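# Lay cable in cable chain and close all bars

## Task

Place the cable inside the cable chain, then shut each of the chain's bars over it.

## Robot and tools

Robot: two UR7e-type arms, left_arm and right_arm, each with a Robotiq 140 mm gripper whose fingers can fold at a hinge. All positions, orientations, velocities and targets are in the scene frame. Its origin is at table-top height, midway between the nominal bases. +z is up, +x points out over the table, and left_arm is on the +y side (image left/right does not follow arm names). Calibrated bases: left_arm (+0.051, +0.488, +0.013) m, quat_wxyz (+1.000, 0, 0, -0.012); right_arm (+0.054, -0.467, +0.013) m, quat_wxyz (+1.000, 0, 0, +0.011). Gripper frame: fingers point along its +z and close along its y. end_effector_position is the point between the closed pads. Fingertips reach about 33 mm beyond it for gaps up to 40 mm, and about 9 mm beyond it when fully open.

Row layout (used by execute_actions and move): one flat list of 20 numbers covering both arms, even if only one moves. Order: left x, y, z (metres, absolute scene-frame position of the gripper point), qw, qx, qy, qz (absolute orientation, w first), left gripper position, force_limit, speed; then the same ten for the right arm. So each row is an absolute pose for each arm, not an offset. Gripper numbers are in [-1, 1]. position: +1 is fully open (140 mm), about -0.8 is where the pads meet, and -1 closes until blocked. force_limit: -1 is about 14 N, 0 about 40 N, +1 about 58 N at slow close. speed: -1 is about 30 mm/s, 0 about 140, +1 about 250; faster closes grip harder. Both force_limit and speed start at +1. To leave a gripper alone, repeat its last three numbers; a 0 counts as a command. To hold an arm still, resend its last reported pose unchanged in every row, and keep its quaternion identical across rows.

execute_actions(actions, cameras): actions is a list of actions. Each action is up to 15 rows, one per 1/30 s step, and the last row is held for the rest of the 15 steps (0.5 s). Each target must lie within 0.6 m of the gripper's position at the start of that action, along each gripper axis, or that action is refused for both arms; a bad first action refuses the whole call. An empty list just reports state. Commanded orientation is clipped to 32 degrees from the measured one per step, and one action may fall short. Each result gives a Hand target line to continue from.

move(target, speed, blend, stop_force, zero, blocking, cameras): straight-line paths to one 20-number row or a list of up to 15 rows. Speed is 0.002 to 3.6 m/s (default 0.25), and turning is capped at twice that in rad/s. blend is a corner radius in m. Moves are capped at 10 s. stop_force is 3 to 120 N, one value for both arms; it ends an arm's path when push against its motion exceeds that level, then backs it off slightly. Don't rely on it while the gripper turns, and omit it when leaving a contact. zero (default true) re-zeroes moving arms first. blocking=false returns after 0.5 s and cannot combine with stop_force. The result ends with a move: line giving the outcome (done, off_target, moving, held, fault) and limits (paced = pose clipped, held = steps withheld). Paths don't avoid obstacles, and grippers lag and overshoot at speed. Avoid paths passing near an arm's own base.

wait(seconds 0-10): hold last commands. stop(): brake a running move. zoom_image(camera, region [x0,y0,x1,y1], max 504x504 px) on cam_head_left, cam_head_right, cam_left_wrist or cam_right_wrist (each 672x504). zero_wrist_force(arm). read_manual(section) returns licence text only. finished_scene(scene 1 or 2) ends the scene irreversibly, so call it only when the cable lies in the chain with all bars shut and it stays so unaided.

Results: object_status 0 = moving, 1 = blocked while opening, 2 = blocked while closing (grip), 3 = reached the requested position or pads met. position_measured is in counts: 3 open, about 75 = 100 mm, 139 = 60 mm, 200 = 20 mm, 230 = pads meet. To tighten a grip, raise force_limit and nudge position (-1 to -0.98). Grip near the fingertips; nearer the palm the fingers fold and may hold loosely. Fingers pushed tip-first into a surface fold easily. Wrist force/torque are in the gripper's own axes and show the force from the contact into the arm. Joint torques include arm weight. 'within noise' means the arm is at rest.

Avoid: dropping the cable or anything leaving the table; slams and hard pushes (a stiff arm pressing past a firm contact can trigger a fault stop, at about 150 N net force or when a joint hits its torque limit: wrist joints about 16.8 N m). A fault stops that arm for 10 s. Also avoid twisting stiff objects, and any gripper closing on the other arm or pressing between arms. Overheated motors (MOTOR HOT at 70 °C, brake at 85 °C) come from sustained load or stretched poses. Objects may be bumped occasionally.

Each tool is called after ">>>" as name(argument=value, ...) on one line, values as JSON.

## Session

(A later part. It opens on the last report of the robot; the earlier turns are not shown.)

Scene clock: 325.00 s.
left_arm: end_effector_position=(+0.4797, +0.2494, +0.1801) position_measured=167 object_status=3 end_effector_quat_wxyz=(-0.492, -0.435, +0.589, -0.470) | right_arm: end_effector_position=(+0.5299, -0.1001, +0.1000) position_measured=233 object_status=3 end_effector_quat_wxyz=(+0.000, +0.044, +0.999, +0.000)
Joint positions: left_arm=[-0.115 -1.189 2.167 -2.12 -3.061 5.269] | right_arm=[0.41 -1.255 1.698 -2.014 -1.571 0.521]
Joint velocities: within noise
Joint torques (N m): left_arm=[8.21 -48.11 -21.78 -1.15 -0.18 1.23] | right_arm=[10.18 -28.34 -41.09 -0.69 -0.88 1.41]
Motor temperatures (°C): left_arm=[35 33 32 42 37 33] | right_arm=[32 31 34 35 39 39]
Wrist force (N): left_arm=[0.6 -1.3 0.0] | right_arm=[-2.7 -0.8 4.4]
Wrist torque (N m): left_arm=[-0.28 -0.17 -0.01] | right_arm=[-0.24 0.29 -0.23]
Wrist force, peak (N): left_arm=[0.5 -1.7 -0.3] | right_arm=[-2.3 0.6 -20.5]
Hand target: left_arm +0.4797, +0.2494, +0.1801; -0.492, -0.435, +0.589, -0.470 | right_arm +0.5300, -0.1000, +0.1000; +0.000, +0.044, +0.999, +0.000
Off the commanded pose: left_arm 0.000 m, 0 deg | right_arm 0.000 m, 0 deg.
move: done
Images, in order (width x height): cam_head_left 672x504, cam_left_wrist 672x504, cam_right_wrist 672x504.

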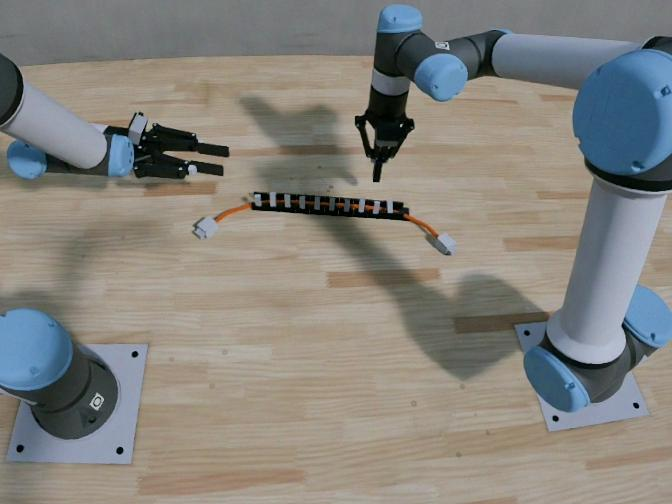

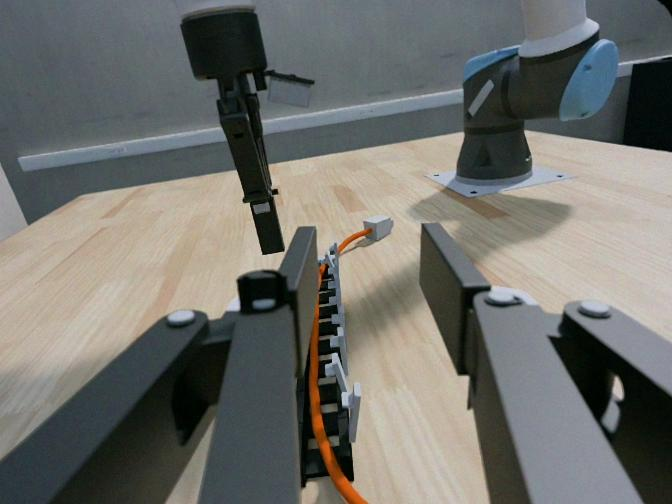

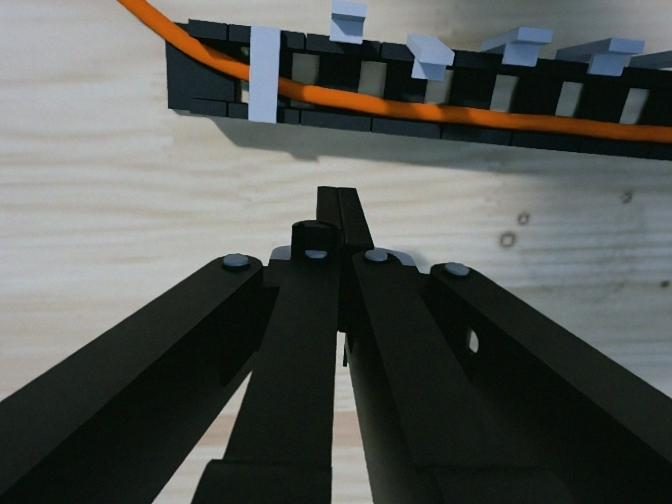

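>>> move(target=[[0.4797,0.2494,0.1801,-0.492,-0.435,0.589,-0.470,-0.3,-0.3,-1,0.437,-0.099,0.12,0,0.0436,0.999,0,-1,0,0],[0.4797,0.2494,0.1801,-0.492,-0.435,0.589,-0.470,-0.3,-0.3,-1,0.437,-0.099,0.077,0,0.0436,0.999,0,-1,0,0],[0.4797,0.2494,0.1801,-0.492,-0.435,0.589,-0.470,-0.3,-0.3,-1,0.486,-0.099,0.077,0,0.0436,0.999,0,-1,0,0]], speed=[0.2,0.15,0.06], blend=[0.01,0,0], cameras=["cam_right_wrist"])

>>> move(target=[[0.4797,0.2494,0.1801,-0.492,-0.435,0.589,-0.470,-0.3,-0.3,-1,0.495,-0.099,0.072,0,0.0436,0.999,0,-1,0,0],[0.4797,0.2494,0.1801,-0.492,-0.435,0.589,-0.470,-0.3,-0.3,-1,0.498,-0.099,0.0645,0,0.0436,0.999,0,-1,0,0]], speed=0.02, stop_force=35, cameras=["cam_right_wrist"])

>>> move(target=[[0.4797,0.2494,0.1801,-0.492,-0.435,0.589,-0.470,-0.3,-0.3,-1,0.50,-0.099,0.10,0,0.0436,0.999,0,-1,0,0],[0.4797,0.2494,0.1801,-0.492,-0.435,0.589,-0.470,-0.3,-0.3,-1,0.53,-0.08,0.11,0,0.0436,0.999,0,-1,0,0]], speed=0.15, blend=[0.02,0], cameras=["cam_right_wrist","cam_head_left"])

Scene clock: 341.97 s.
left_arm: end_effector_position=(+0.4797, +0.2494, +0.1801) position_measured=167 object_status=3 end_effector_quat_wxyz=(-0.492, -0.435, +0.589, -0.470) | right_arm: end_effector_position=(+0.4858, -0.0990, +0.0770) position_measured=233 object_status=3 end_effector_quat_wxyz=(+0.000, +0.044, +0.999, +0.000)
Joint positions: left_arm=[-0.115 -1.189 2.167 -2.12 -3.061 5.269] | right_arm=[0.446 -1.303 1.829 -2.097 -1.571 0.556]
Joint velocities: within noise
Joint torques (N m): left_arm=[8.15 -48.25 -24.26 -1.06 -0.18 1.5] | right_arm=[-15.85 1.21 -11.71 0.33 -0.97 -1.94]
Motor temperatures (°C): left_arm=[35 33 32 42 37 33] | right_arm=[32 31 34 35 39 39]
Wrist force (N): left_arm=[0.6 -1.5 0.1] | right_arm=[13.0 -2.7 -56.8]
Wrist torque (N m): left_arm=[-0.32 -0.17 -0.01] | right_arm=[-0.25 0.05 -0.07]
Wrist force, peak (N): left_arm=[0.6 -1.7 -0.3] | right_arm=[12.6 -9.2 -56.5]
Hand target: left_arm +0.4797, +0.2494, +0.1801; -0.492, -0.435, +0.589, -0.470 | right_arm +0.4860, -0.0990, +0.0770; +0.000, +0.044, +0.999, +0.000
Off the commanded pose: left_arm 0.000 m, 0 deg | right_arm 0.000 m, 0 deg.
move: done
Images, in order (width x height): cam_right_wrist 672x504.

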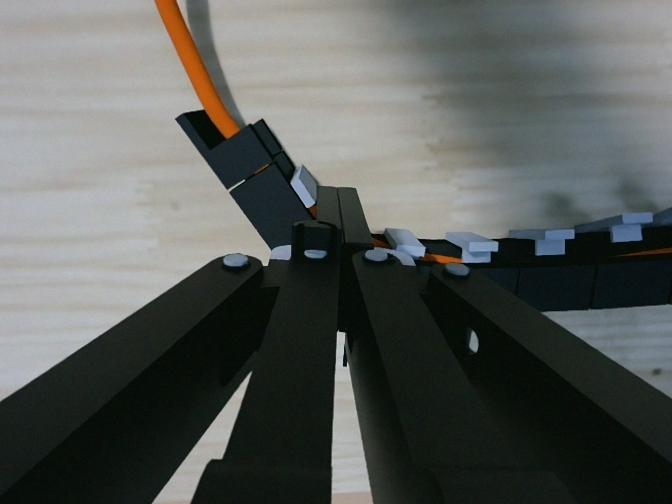

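Scene clock: 344.23 s.
left_arm: end_effector_position=(+0.4797, +0.2494, +0.1801) position_measured=167 object_status=3 end_effector_quat_wxyz=(-0.492, -0.435, +0.589, -0.470) | right_arm: end_effector_position=(+0.4979, -0.0990, +0.0651) position_measured=233 object_status=3 end_effector_quat_wxyz=(+0.000, +0.044, +0.999, +0.000)
Joint positions: left_arm=[-0.115 -1.189 2.167 -2.12 -3.061 5.269] | right_arm=[0.436 -1.268 1.817 -2.12 -1.571 0.546]
Joint velocities: within noise
Joint torques (N m): left_arm=[8.88 -47.76 -23.06 -1.13 -0.34 1.32] | right_arm=[-4.97 9.62 0.94 0.82 -0.73 0.83]
Motor temperatures (°C): left_arm=[35 33 32 42 37 33] | right_arm=[32 31 34 35 39 39]
Wrist force (N): left_arm=[0.5 -1.5 -0.2] | right_arm=[17.9 -10.3 -94.4]
Wrist torque (N m): left_arm=[-0.31 -0.14 -0.01] | right_arm=[0.35 0.02 0.11]
Wrist force, peak (N): left_arm=[0.6 -1.7 -0.2] | right_arm=[17.8 -10.5 -95.0]
Hand target: left_arm +0.4797, +0.2494, +0.1801; -0.492, -0.435, +0.589, -0.470 | right_arm +0.4979, -0.0990, +0.0652; +0.000, +0.044, +0.999, +0.000
Off the commanded pose: left_arm 0.000 m, 0 deg | right_arm 0.001 m, 0 deg.
move: contact (right_arm); path passed 1 of 2 targets
Images, in order (width x height): cam_right_wrist 672x504.

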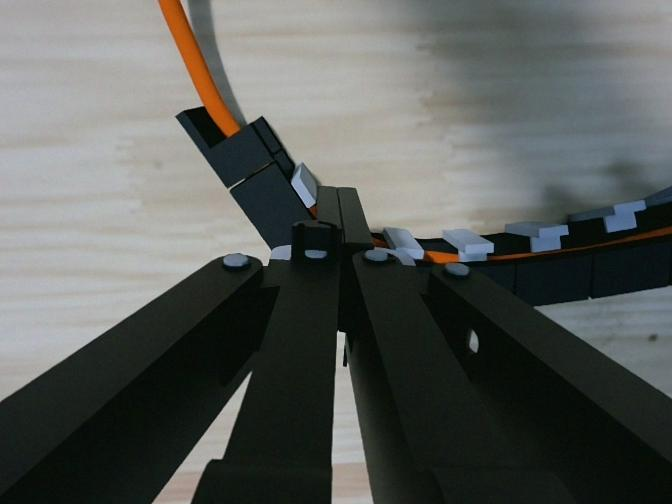

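Scene clock: 345.47 s.
left_arm: end_effector_position=(+0.4797, +0.2494, +0.1801) position_measured=167 object_status=3 end_effector_quat_wxyz=(-0.492, -0.435, +0.589, -0.470) | right_arm: end_effector_position=(+0.5299, -0.0801, +0.1100) position_measured=233 object_status=3 end_effector_quat_wxyz=(+0.000, +0.044, +0.999, +0.000)
Joint positions: left_arm=[-0.115 -1.189 2.167 -2.12 -3.061 5.269] | right_arm=[0.441 -1.238 1.646 -1.979 -1.571 0.551]
Joint velocities: within noise
Joint torques (N m): left_arm=[7.65 -48.04 -22.69 -1.13 -0.19 1.51] | right_arm=[8.16 -27.76 -38.45 -0.71 -0.96 1.15]
Motor temperatures (°C): left_arm=[35 33 32 42 37 33] | right_arm=[32 31 34 35 39 39]
Wrist force (N): left_arm=[0.5 -1.4 -0.2] | right_arm=[-2.2 -0.4 4.7]
Wrist torque (N m): left_arm=[-0.29 -0.16 -0.01] | right_arm=[-0.15 0.20 -0.20]
Wrist force, peak (N): left_arm=[0.4 -1.8 -0.3] | right_arm=[18.0 -10.5 -94.1]
Hand target: left_arm +0.4797, +0.2494, +0.1801; -0.492, -0.435, +0.589, -0.470 | right_arm +0.5300, -0.0800, +0.1100; +0.000, +0.044, +0.999, +0.000
Off the commanded pose: left_arm 0.000 m, 0 deg | right_arm 0.000 m, 0 deg.
move: done; blend cut to 0.0174 m at target 1
Images, in order (width x height): cam_head_left 672x504, cam_right_wrist 672x504.

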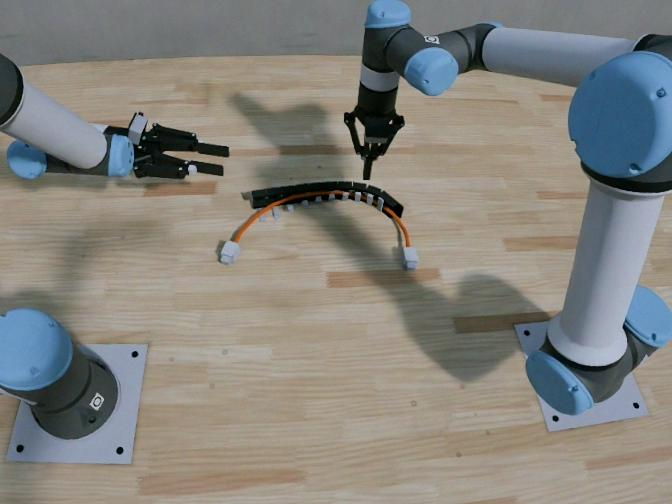

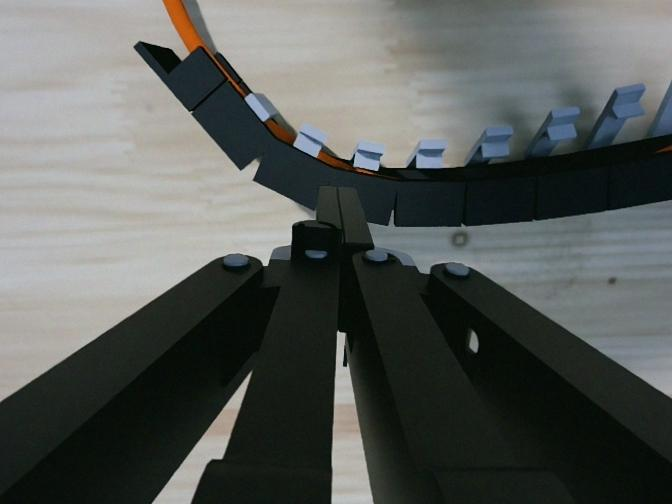

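>>> move(target=[0.4797,0.2494,0.1801,-0.492,-0.435,0.589,-0.470,-0.3,-0.3,-1,0.55,-0.05,0.22,0,0.0436,0.999,0,-1,0,0], speed=0.2)

>>> zoom_image(camera="cam_right_wrist", region=[100, 0, 600, 250])

>>> zoom_image(camera="cam_head_left", region=[210, 160, 430, 280])

>>> zoom_image(camera="cam_left_wrist", region=[290, 200, 490, 500])

Scene clock: 356.23 s.
left_arm: end_effector_position=(+0.4797, +0.2494, +0.1801) position_measured=167 object_status=3 end_effector_quat_wxyz=(-0.492, -0.435, +0.589, -0.470) | right_arm: end_effector_position=(+0.5500, -0.0500, +0.2199) position_measured=233 object_status=3 end_effector_quat_wxyz=(+0.000, +0.044, +0.999, +0.000) end_effector_velocity=(+0.001, +0.001, +0.002) end_effector_angular_velocity=(+0.001, -0.002, +0.001)
Joint positions: left_arm=[-0.115 -1.189 2.167 -2.12 -3.061 5.269] | right_arm=[0.469 -1.224 1.336 -1.683 -1.571 0.579]
Joint velocities: left_arm=[within noise] | right_arm=[0 0 -0.006 0.004 0 0]
Joint torques (N m): left_arm=[9.04 -48.15 -22.63 -1.03 -0.15 1.28] | right_arm=[10.73 -30.15 -42.58 -0.74 -0.86 1.56]
Motor temperatures (°C): left_arm=[35 33 32 42 37 33] | right_arm=[32 31 34 35 39 39]
Wrist force (N): left_arm=[0.8 -1.5 -0.2] | right_arm=[-2.2 -0.3 4.3]
Wrist torque (N m): left_arm=[-0.32 -0.21 -0.01] | right_arm=[-0.15 0.19 -0.23]
Wrist force, peak (N): left_arm=[0.7 -1.6 -0.2] | right_arm=[-2.3 -0.5 6.0]
Hand target: left_arm +0.4797, +0.2494, +0.1801; -0.492, -0.435, +0.589, -0.470 | right_arm +0.5500, -0.0500, +0.2200; +0.000, +0.044, +0.999, +0.000
Off the commanded pose: left_arm 0.000 m, 0 deg | right_arm 0.000 m, 0 deg.
move: done

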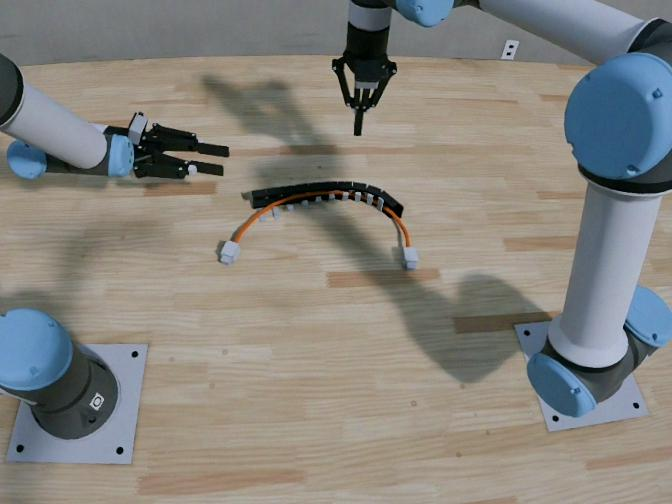

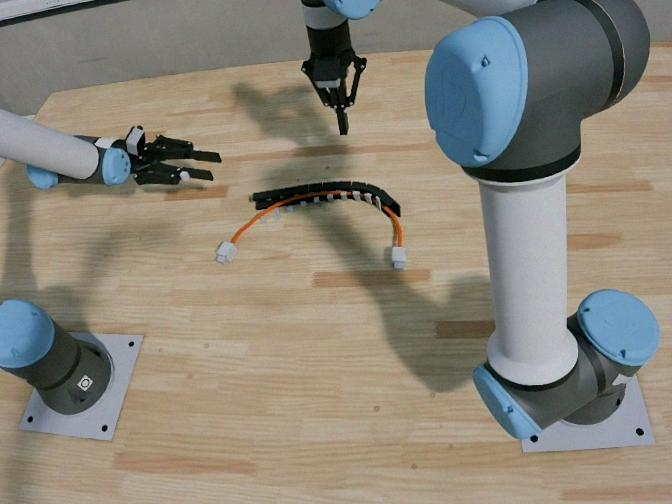

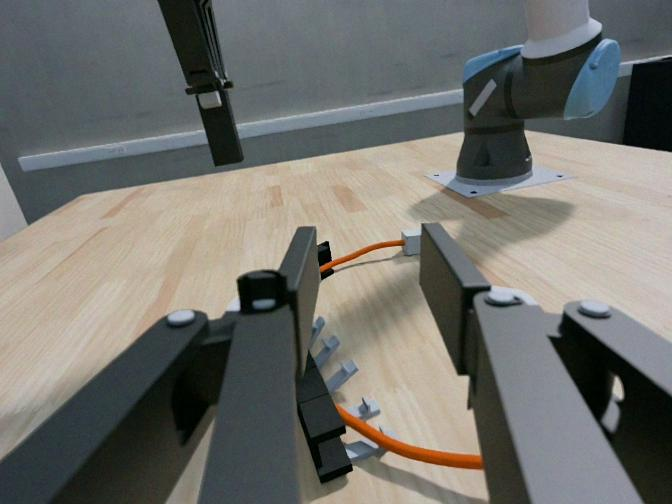

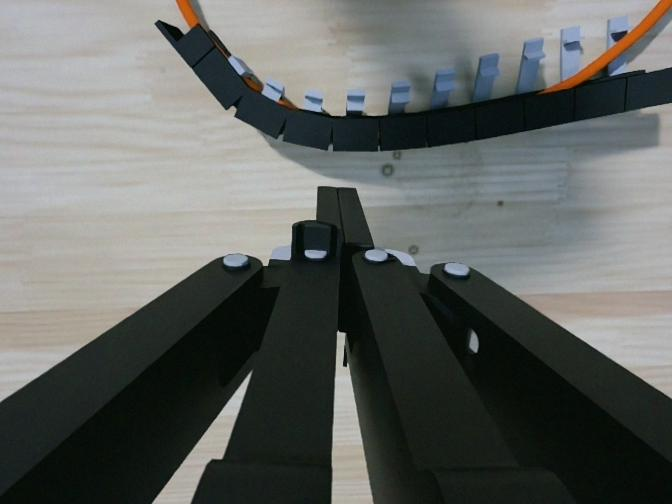

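Scaled by 1.008.

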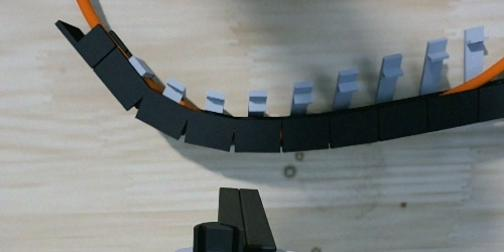

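Scaled by 2.291.

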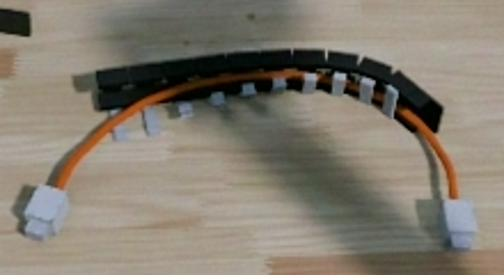

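Scaled by 1.680.

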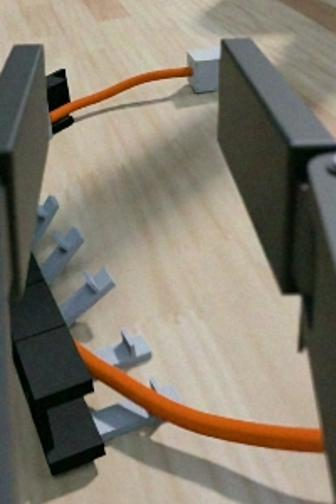

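>>> move(target=[0.4797,0.2494,0.1801,-0.492,-0.435,0.589,-0.470,-0.3,-0.3,-1,0.534,-0.007,0.11,0,-0.749,0.663,0,-0.2,-0.3,-1], speed=0.2)

>>> zoom_image(camera="cam_right_wrist", region=[200, 100, 500, 350])

Scene clock: 402.37 s.
left_arm: end_effector_position=(+0.4797, +0.2494, +0.1801) position_measured=167 object_status=3 end_effector_quat_wxyz=(-0.492, -0.435, +0.589, -0.470) | right_arm: end_effector_position=(+0.5340, -0.0070, +0.1100) position_measured=154 object_status=3 end_effector_quat_wxyz=(+0.000, +0.749, -0.663, +0.000)
Joint positions: left_arm=[-0.115 -1.189 2.167 -2.12 -3.061 5.269] | right_arm=[0.54 -1.123 1.48 -1.928 -1.571 -1.13]
Joint velocities: within noise
Joint torques (N m): left_arm=[6.73 -47.66 -21.95 -1.46 -0.16 1.37] | right_arm=[10.54 -32.44 -9.81 -5.14 0.85 -1.17]
Motor temperatures (°C): left_arm=[35 33 31 42 37 33] | right_arm=[32 31 34 35 39 39]
Wrist force (N): left_arm=[0.6 -1.4 -0.1] | right_arm=[-2.0 -0.5 4.5]
Wrist torque (N m): left_arm=[-0.30 -0.16 -0.01] | right_arm=[-0.19 0.12 -0.22]
Wrist force, peak (N): left_arm=[0.8 -1.7 -0.3] | right_arm=[-2.1 -0.3 4.9]
Hand target: left_arm +0.4797, +0.2494, +0.1801; -0.492, -0.435, +0.589, -0.470 | right_arm +0.5340, -0.0070, +0.1100; +0.000, +0.749, -0.663, +0.000
Off the commanded pose: left_arm 0.000 m, 0 deg | right_arm 0.000 m, 0 deg.
move: done

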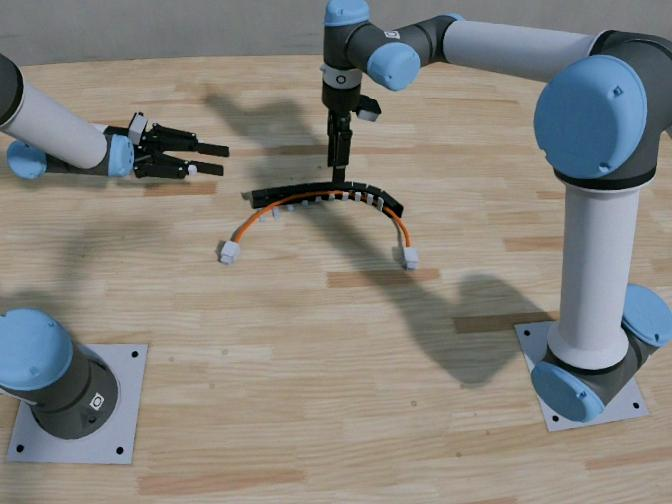

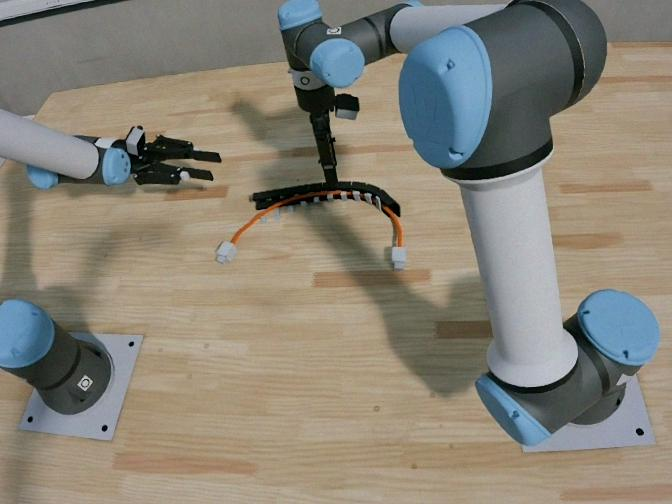

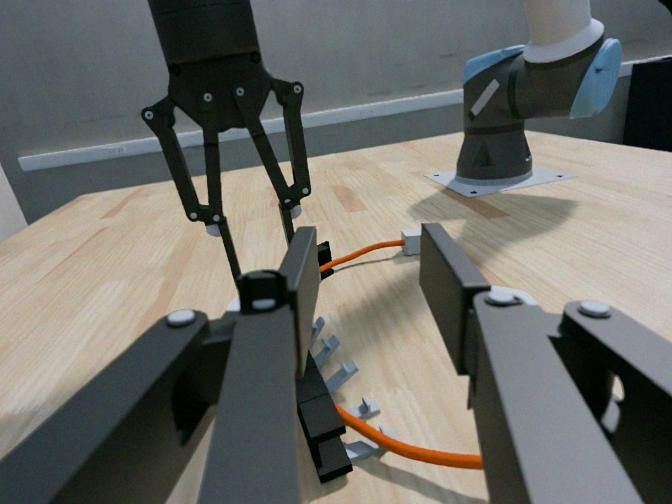

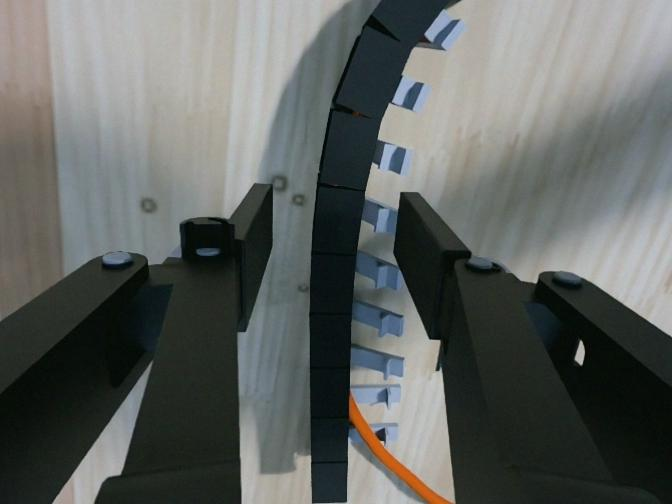

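Scaled by 1.680.

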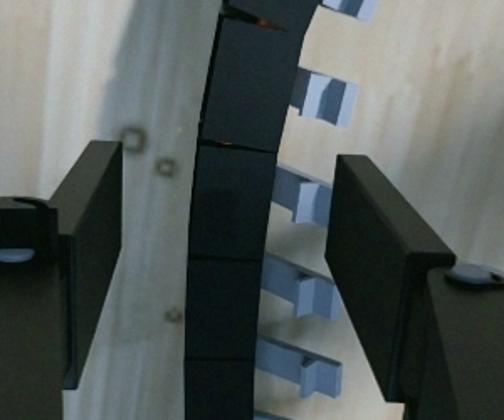

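>>> move(target=[[0.4797,0.2494,0.1801,-0.492,-0.435,0.589,-0.470,-0.3,-0.3,-1,0.534,-0.004,0.05,0,-0.749,0.663,0,-0.2,-0.3,-1],[0.4797,0.2494,0.1801,-0.492,-0.435,0.589,-0.470,-0.3,-0.3,-1,0.534,-0.004,0.05,0,-0.749,0.663,0,-1,-0.3,-1]], speed=0.1, cameras=[])

>>> wait(seconds=1.2)

Scene clock: 409.27 s.
left_arm: end_effector_position=(+0.4797, +0.2494, +0.1801) position_measured=167 object_status=3 end_effector_quat_wxyz=(-0.492, -0.435, +0.589, -0.470) | right_arm: end_effector_position=(+0.5340, -0.0040, +0.0500) position_measured=199 object_status=2 end_effector_quat_wxyz=(+0.000, +0.749, -0.663, +0.000)
Joint positions: left_arm=[-0.115 -1.189 2.167 -2.12 -3.061 5.269] | right_arm=[0.543 -1.06 1.551 -2.061 -1.571 -1.126]
Joint velocities: within noise
Joint torques (N m): left_arm=[7.75 -49.27 -22.02 -1.36 -0.07 1.3] | right_arm=[10.12 -35.79 -7.61 -0.85 -0.21 1.04]
Motor temperatures (°C): left_arm=[35 33 31 42 37 33] | right_arm=[32 31 34 35 39 39]
Wrist force (N): left_arm=[0.4 -1.4 -0.1] | right_arm=[-2.4 -0.9 4.4]
Wrist torque (N m): left_arm=[-0.31 -0.12 -0.01] | right_arm=[-0.12 0.08 -0.20]
Wrist force, peak (N): left_arm=[0.7 -1.7 -0.2] | right_arm=[-2.0 -0.5 4.9]
Hand target: left_arm +0.4797, +0.2494, +0.1801; -0.492, -0.435, +0.589, -0.470 | right_arm +0.5340, -0.0040, +0.0500; +0.000, +0.749, -0.663, +0.000
Off the commanded pose: left_arm 0.000 m, 0 deg | right_arm 0.000 m, 0 deg.
move: done
No camera images: "cameras" was empty.

Scene clock: 410.47 s.
left_arm: end_effector_position=(+0.4797, +0.2494, +0.1801) position_measured=167 object_status=3 end_effector_quat_wxyz=(-0.492, -0.435, +0.589, -0.470) | right_arm: end_effector_position=(+0.5340, -0.0040, +0.0500) position_measured=199 object_status=2 end_effector_quat_wxyz=(+0.000, +0.749, -0.663, +0.000)
Joint positions: left_arm=[-0.115 -1.189 2.167 -2.12 -3.061 5.269] | right_arm=[0.543 -1.06 1.551 -2.061 -1.571 -1.126]
Joint velocities: within noise
Joint torques (N m): left_arm=[6.96 -47.91 -23.03 -1.5 -0.38 1.08] | right_arm=[9.49 -44.95 -8.46 -0.87 0.3 1.04]
Motor temperatures (°C): left_arm=[35 33 31 42 37 33] | right_arm=[32 31 34 35 39 39]
Wrist force (N): left_arm=[0.6 -1.3 -0.1] | right_arm=[-2.3 -1.1 4.1]
Wrist torque (N m): left_arm=[-0.29 -0.17 -0.01] | right_arm=[-0.13 0.07 -0.20]
Wrist force, peak (N): left_arm=[0.6 -1.6 -0.3] | right_arm=[-2.6 -0.9 4.2]
Hand target: left_arm +0.4797, +0.2494, +0.1801; -0.492, -0.435, +0.589, -0.470 | right_arm +0.5340, -0.0040, +0.0500; +0.000, +0.749, -0.663, +0.000
Tool commands: left_gripper/position=-0.3 left_gripper/force_limit=-0.3 left_gripper/speed=-1.0 right_gripper/position=-1.0 right_gripper/force_limit=-0.3 right_gripper/speed=-1.0
Off the commanded pose: left_arm 0.000 m, 0 deg | right_arm 0.000 m, 0 deg.
wait: 1.20 s; at rest by 0.17 s

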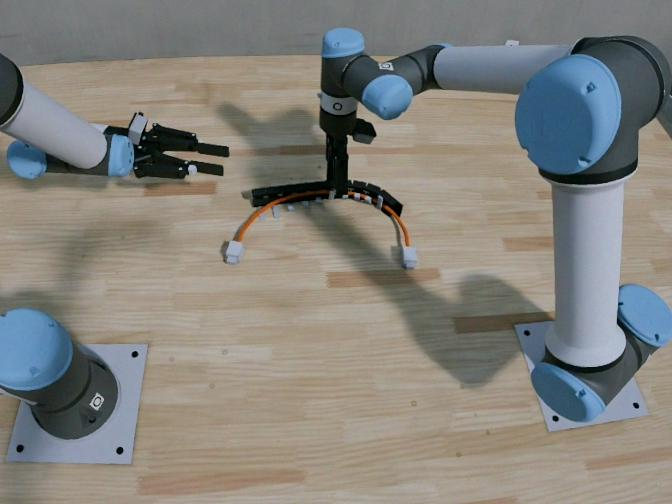

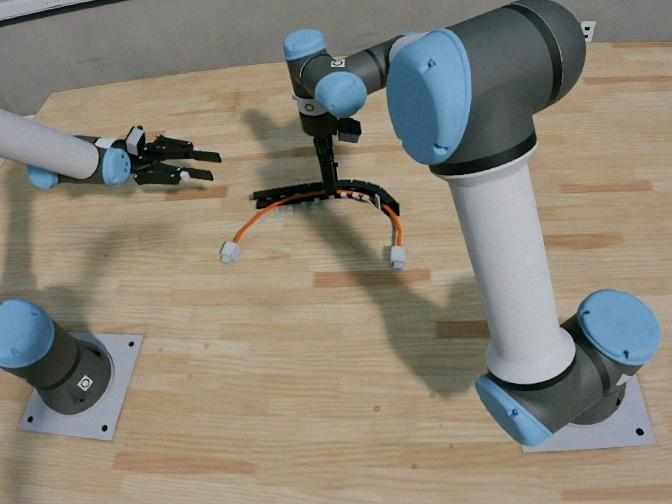

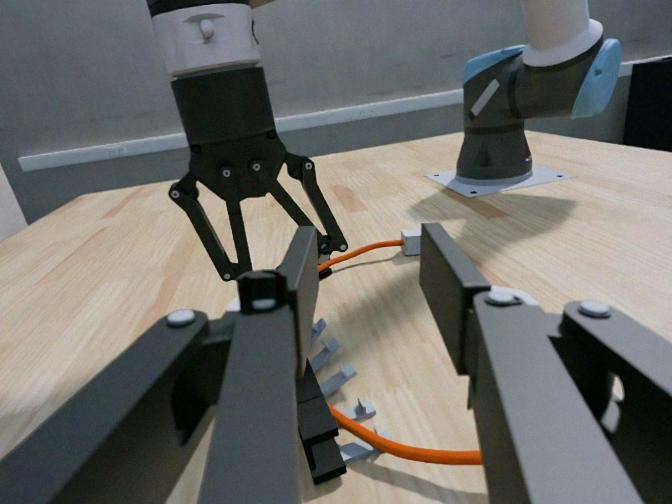

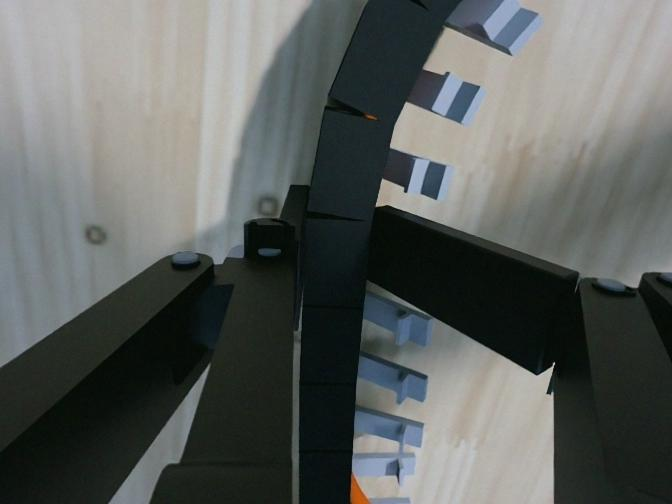

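>>> move(target=[0.4797,0.2494,0.1801,-0.492,-0.435,0.589,-0.470,-0.3,-0.3,-1,0.534,-0.004,0.085,0,-0.749,0.663,0,-1,-0.3,-1], speed=0.05)

Scene clock: 416.30 s.
left_arm: end_effector_position=(+0.4797, +0.2494, +0.1801) position_measured=167 object_status=3 end_effector_quat_wxyz=(-0.492, -0.435, +0.589, -0.470) | right_arm: end_effector_position=(+0.5340, -0.0040, +0.0848) position_measured=199 object_status=2 end_effector_quat_wxyz=(+0.000, +0.749, -0.663, +0.000)
Joint positions: left_arm=[-0.115 -1.189 2.167 -2.12 -3.061 5.269] | right_arm=[0.543 -1.096 1.508 -1.983 -1.571 -1.126]
Joint velocities: within noise
Joint torques (N m): left_arm=[7.22 -48.65 -21.28 -1.39 -0.41 1.31] | right_arm=[9.3 -71.18 -42.43 -0.81 0.16 0.86]
Motor temperatures (°C): left_arm=[35 33 31 42 37 33] | right_arm=[32 31 34 35 39 39]
Wrist force (N): left_arm=[0.5 -1.5 -0.1] | right_arm=[-2.2 -0.5 6.3]
Wrist torque (N m): left_arm=[-0.32 -0.15 -0.01] | right_arm=[-0.08 0.17 -0.20]
Wrist force, peak (N): left_arm=[0.5 -1.9 -0.2] | right_arm=[-2.3 -0.4 7.1]
Hand target: left_arm +0.4797, +0.2494, +0.1801; -0.492, -0.435, +0.589, -0.470 | right_arm +0.5340, -0.0040, +0.0850; +0.000, +0.749, -0.663, +0.000
Off the commanded pose: left_arm 0.000 m, 0 deg | right_arm 0.000 m, 0 deg.
move: done

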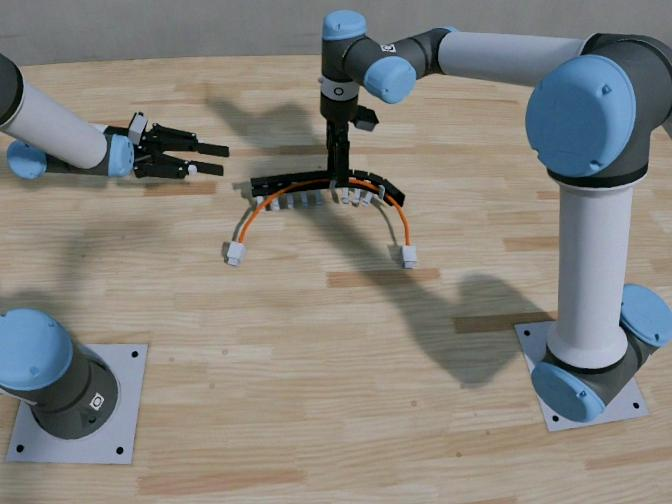

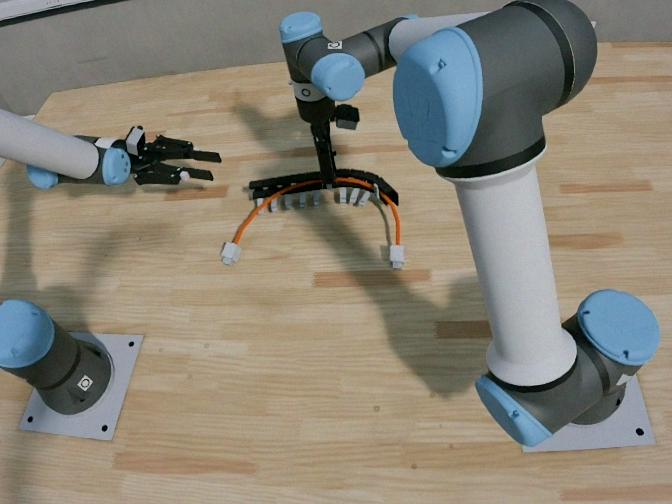

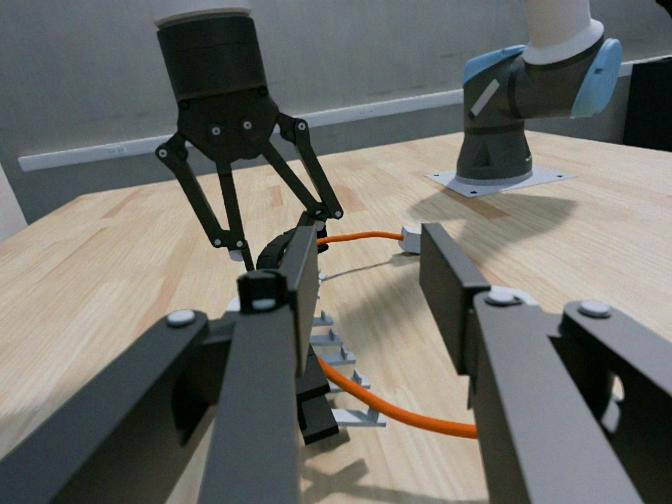

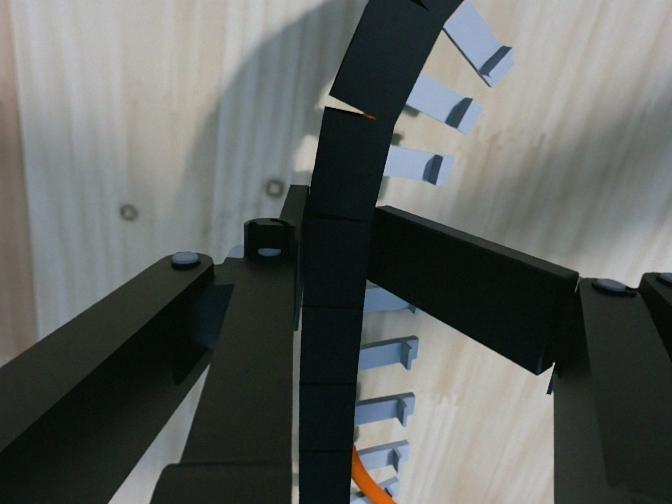

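>>> move(target=[[0.4797,0.2494,0.1801,-0.492,-0.435,0.589,-0.470,-0.3,-0.3,-1,0.559,-0.004,0.12,-0.280,-0.679,0.601,0.3165,-1,-0.3,-1]], speed=0.15)

Scene clock: 426.20 s.
left_arm: end_effector_position=(+0.4797, +0.2494, +0.1801) position_measured=167 object_status=3 end_effector_quat_wxyz=(-0.492, -0.435, +0.589, -0.470) | right_arm: end_effector_position=(+0.5579, -0.0046, +0.1196) position_measured=199 object_status=2 end_effector_quat_wxyz=(+0.265, +0.679, -0.608, -0.315)
Joint positions: left_arm=[-0.115 -1.189 2.167 -2.12 -3.061 5.269] | right_arm=[0.376 -0.292 0.035 -0.514 -1.253 -1.418]
Joint velocities: within noise
Joint torques (N m): left_arm=[8.05 -48.26 -21.53 -1.44 -0.37 0.89] | right_arm=[-10.34 -54.32 -41.11 1.73 2.49 -1.66]
Motor temperatures (°C): left_arm=[35 33 31 42 37 33] | right_arm=[32 31 34 35 39 39]
Wrist force (N): left_arm=[0.5 -1.7 -0.3] | right_arm=[-2.1 -2.7 5.8]
Wrist torque (N m): left_arm=[-0.35 -0.15 -0.01] | right_arm=[-0.41 0.16 -0.35]
Wrist force, peak (N): left_arm=[0.5 -1.7 -0.4] | right_arm=[-3.5 0.5 7.3]
Hand target: left_arm +0.4797, +0.2494, +0.1801; -0.492, -0.435, +0.589, -0.470 | right_arm +0.5579, -0.0046, +0.1196; +0.265, +0.679, -0.608, -0.315
Off the commanded pose: left_arm 0.000 m, 0 deg | right_arm 0.001 m, 2 deg.
elbow stopped short (right arm): the move would have taken joint 3 (elbow) straighter than the controller allows.
move: done

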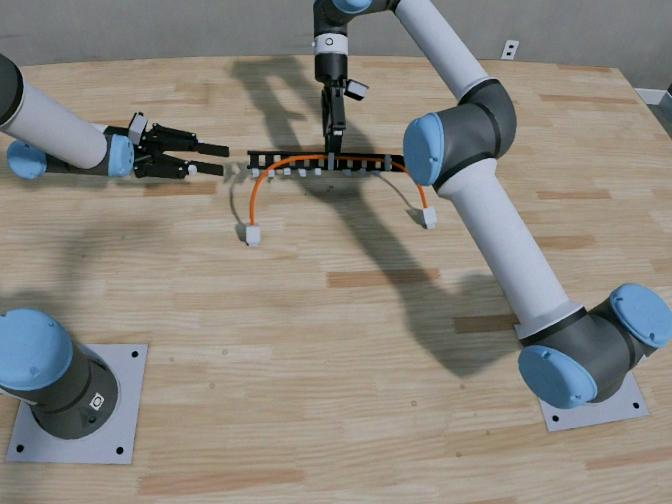

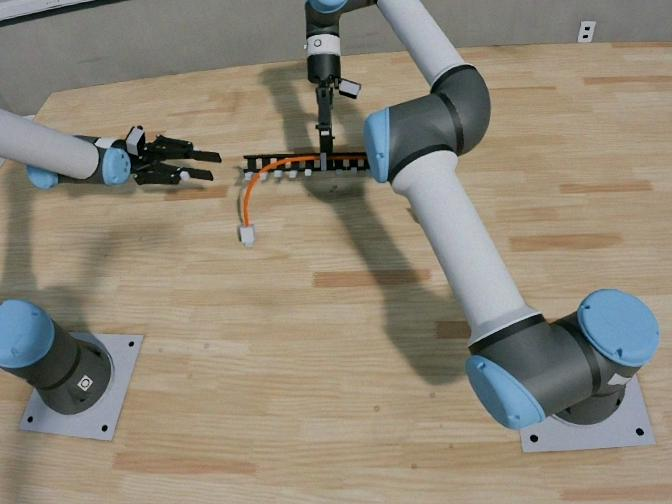

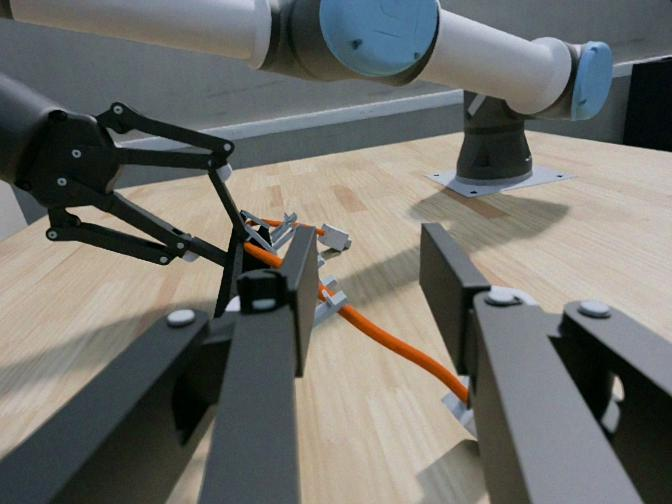

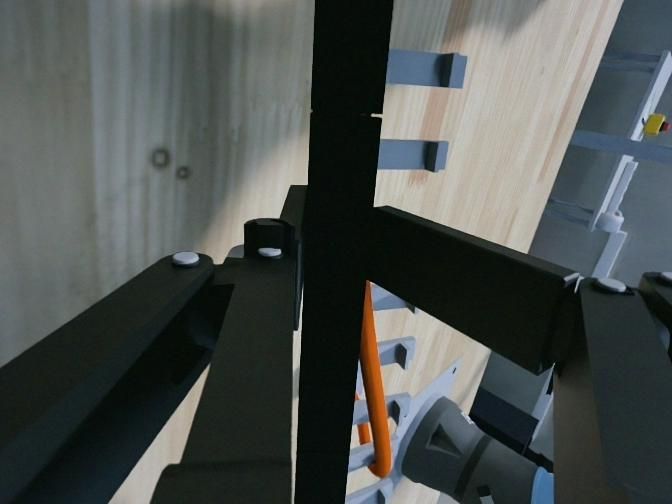

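>>> move(target=[[0.4797,0.2494,0.1801,-0.492,-0.435,0.589,-0.470,-0.3,-0.3,-1,0.50,-0.0046,0.10,0.280,0.679,-0.601,-0.3165,-1,-0.3,-1],[0.4797,0.2494,0.1801,-0.492,-0.435,0.589,-0.470,-0.3,-0.3,-1,0.50,-0.0046,0.046,0.280,0.679,-0.601,-0.3165,-1,-0.3,-1]], speed=0.08)

>>> zoom_image(camera="cam_left_wrist", region=[150, 150, 500, 504])

Scene clock: 433.27 s.
left_arm: end_effector_position=(+0.4797, +0.2494, +0.1801) position_measured=167 object_status=3 end_effector_quat_wxyz=(-0.492, -0.435, +0.589, -0.470) | right_arm: end_effector_position=(+0.5000, -0.0046, +0.0462) position_measured=199 object_status=2 end_effector_quat_wxyz=(+0.280, +0.679, -0.601, -0.316)
Joint positions: left_arm=[-0.115 -1.189 2.167 -2.12 -3.061 5.269] | right_arm=[0.409 -0.548 0.746 -0.945 -1.244 -1.404]
Joint velocities: within noise
Joint torques (N m): left_arm=[7.83 -48.12 -21.4 -1.45 -0.31 1.28] | right_arm=[-9.64 -48.11 -10.43 -1.7 2.64 1.25]
Motor temperatures (°C): left_arm=[35 33 31 42 37 33] | right_arm=[32 31 34 35 39 39]
Wrist force (N): left_arm=[0.6 -1.6 -0.1] | right_arm=[-2.3 -2.7 4.7]
Wrist torque (N m): left_arm=[-0.33 -0.18 -0.01] | right_arm=[-0.58 0.31 -0.25]
Wrist force, peak (N): left_arm=[0.7 -1.7 -0.2] | right_arm=[-2.3 -3.0 6.5]
Hand target: left_arm +0.4797, +0.2494, +0.1801; -0.492, -0.435, +0.589, -0.470 | right_arm +0.5000, -0.0046, +0.0460; +0.280, +0.679, -0.601, -0.316
Off the commanded pose: left_arm 0.000 m, 0 deg | right_arm 0.000 m, 0 deg.
move: done

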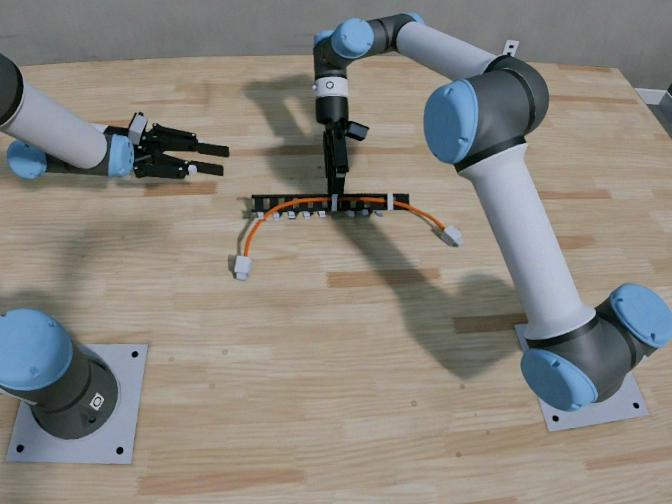

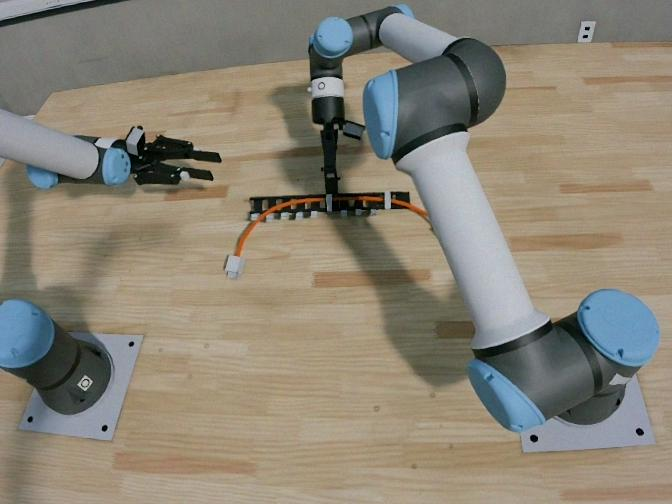

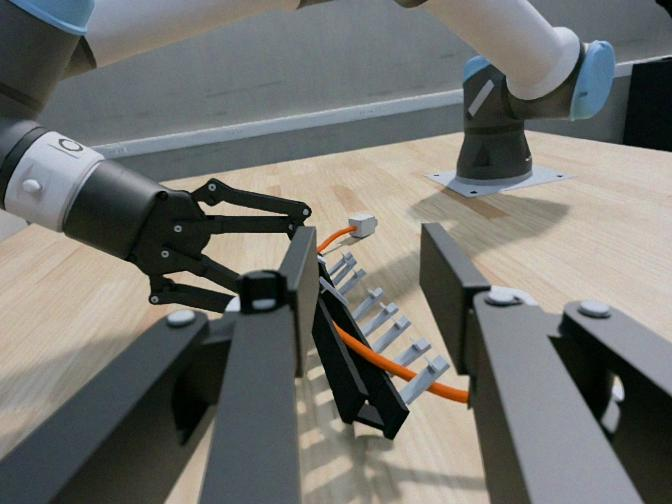

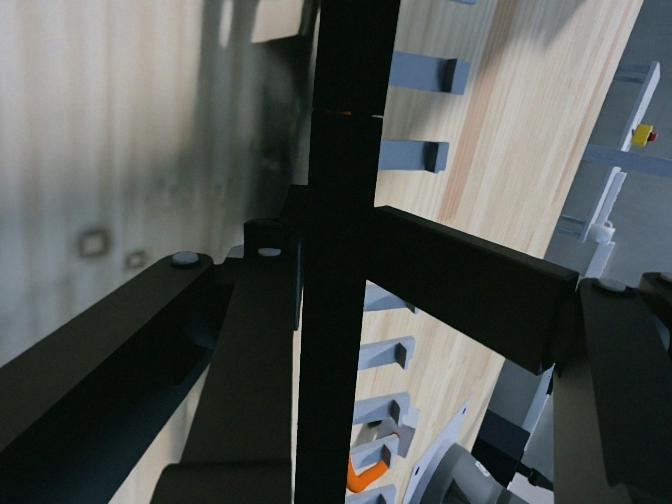

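Scaled by 1.424.

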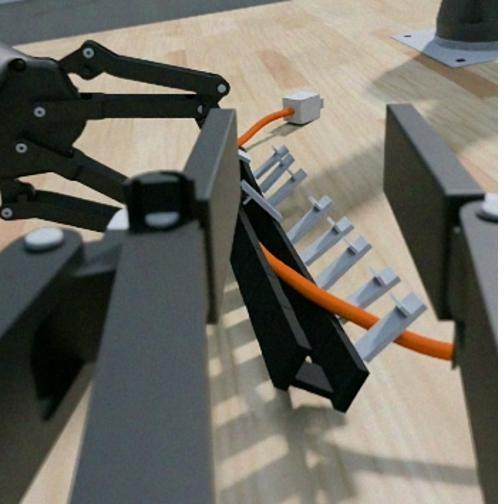

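>>> move(target=[0.4797,0.2494,0.1801,-0.492,-0.435,0.589,-0.470,-0.3,-0.3,-1,0.50,-0.0046,0.020,0.280,0.679,-0.601,-0.3165,-1,-0.3,-1], speed=0.02, stop_force=5)

>>> zoom_image(camera="cam_left_wrist", region=[150, 150, 500, 504])

Scene clock: 441.73 s.
left_arm: end_effector_position=(+0.4797, +0.2494, +0.1801) position_measured=167 object_status=3 end_effector_quat_wxyz=(-0.492, -0.435, +0.589, -0.470) | right_arm: end_effector_position=(+0.5000, -0.0046, +0.0421) position_measured=199 object_status=2 end_effector_quat_wxyz=(+0.280, +0.679, -0.601, -0.316)
Joint positions: left_arm=[-0.115 -1.189 2.167 -2.12 -3.061 5.269] | right_arm=[0.409 -0.545 0.751 -0.953 -1.244 -1.404]
Joint velocities: within noise
Joint torques (N m): left_arm=[7.08 -49.68 -21.5 -1.39 -0.5 1.08] | right_arm=[-9.38 -89.88 -36.58 0.93 -0.82 1.08]
Motor temperatures (°C): left_arm=[35 33 31 42 37 33] | right_arm=[32 31 34 35 39 39]
Wrist force (N): left_arm=[0.5 -1.3 -0.3] | right_arm=[-3.5 -0.1 2.5]
Wrist torque (N m): left_arm=[-0.28 -0.15 -0.01] | right_arm=[-0.56 0.22 -0.26]
Wrist force, peak (N): left_arm=[0.7 -1.8 -0.1] | right_arm=[-2.6 -2.7 5.0]
Hand target: left_arm +0.4797, +0.2494, +0.1801; -0.492, -0.435, +0.589, -0.470 | right_arm +0.5000, -0.0046, +0.0421; +0.280, +0.679, -0.601, -0.316
Off the commanded pose: left_arm 0.000 m, 0 deg | right_arm 0.022 m, 0 deg.
move: contact (right_arm)

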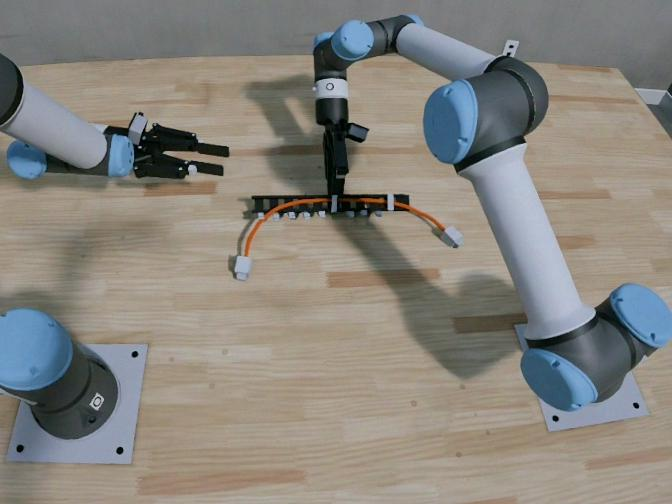

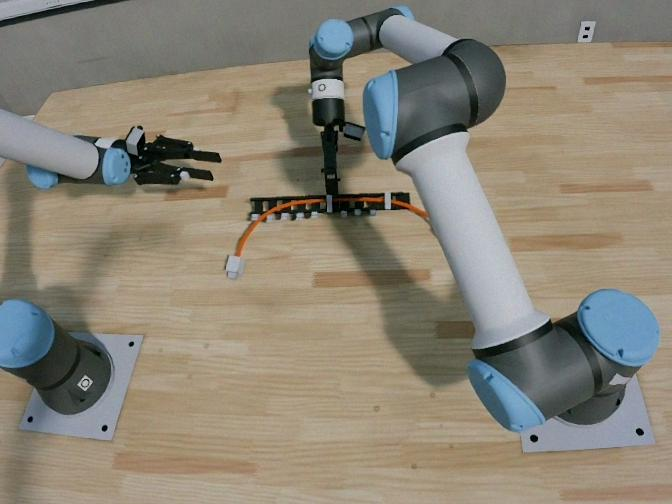

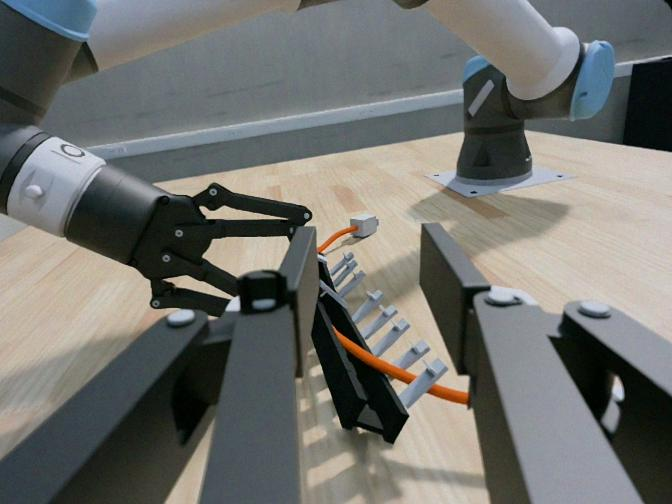

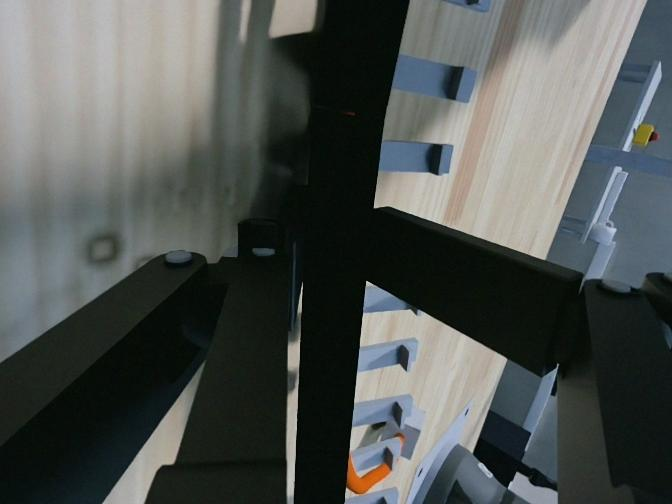

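Scaled by 1.424.

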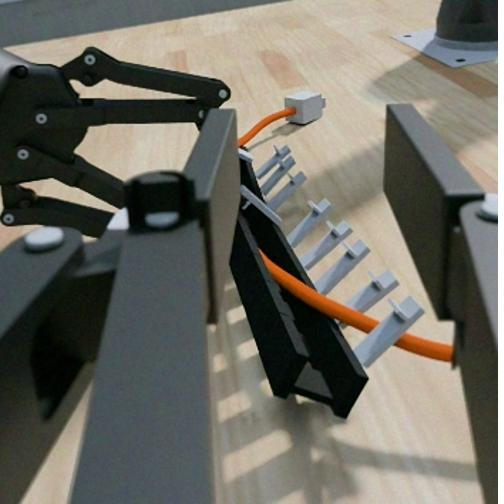

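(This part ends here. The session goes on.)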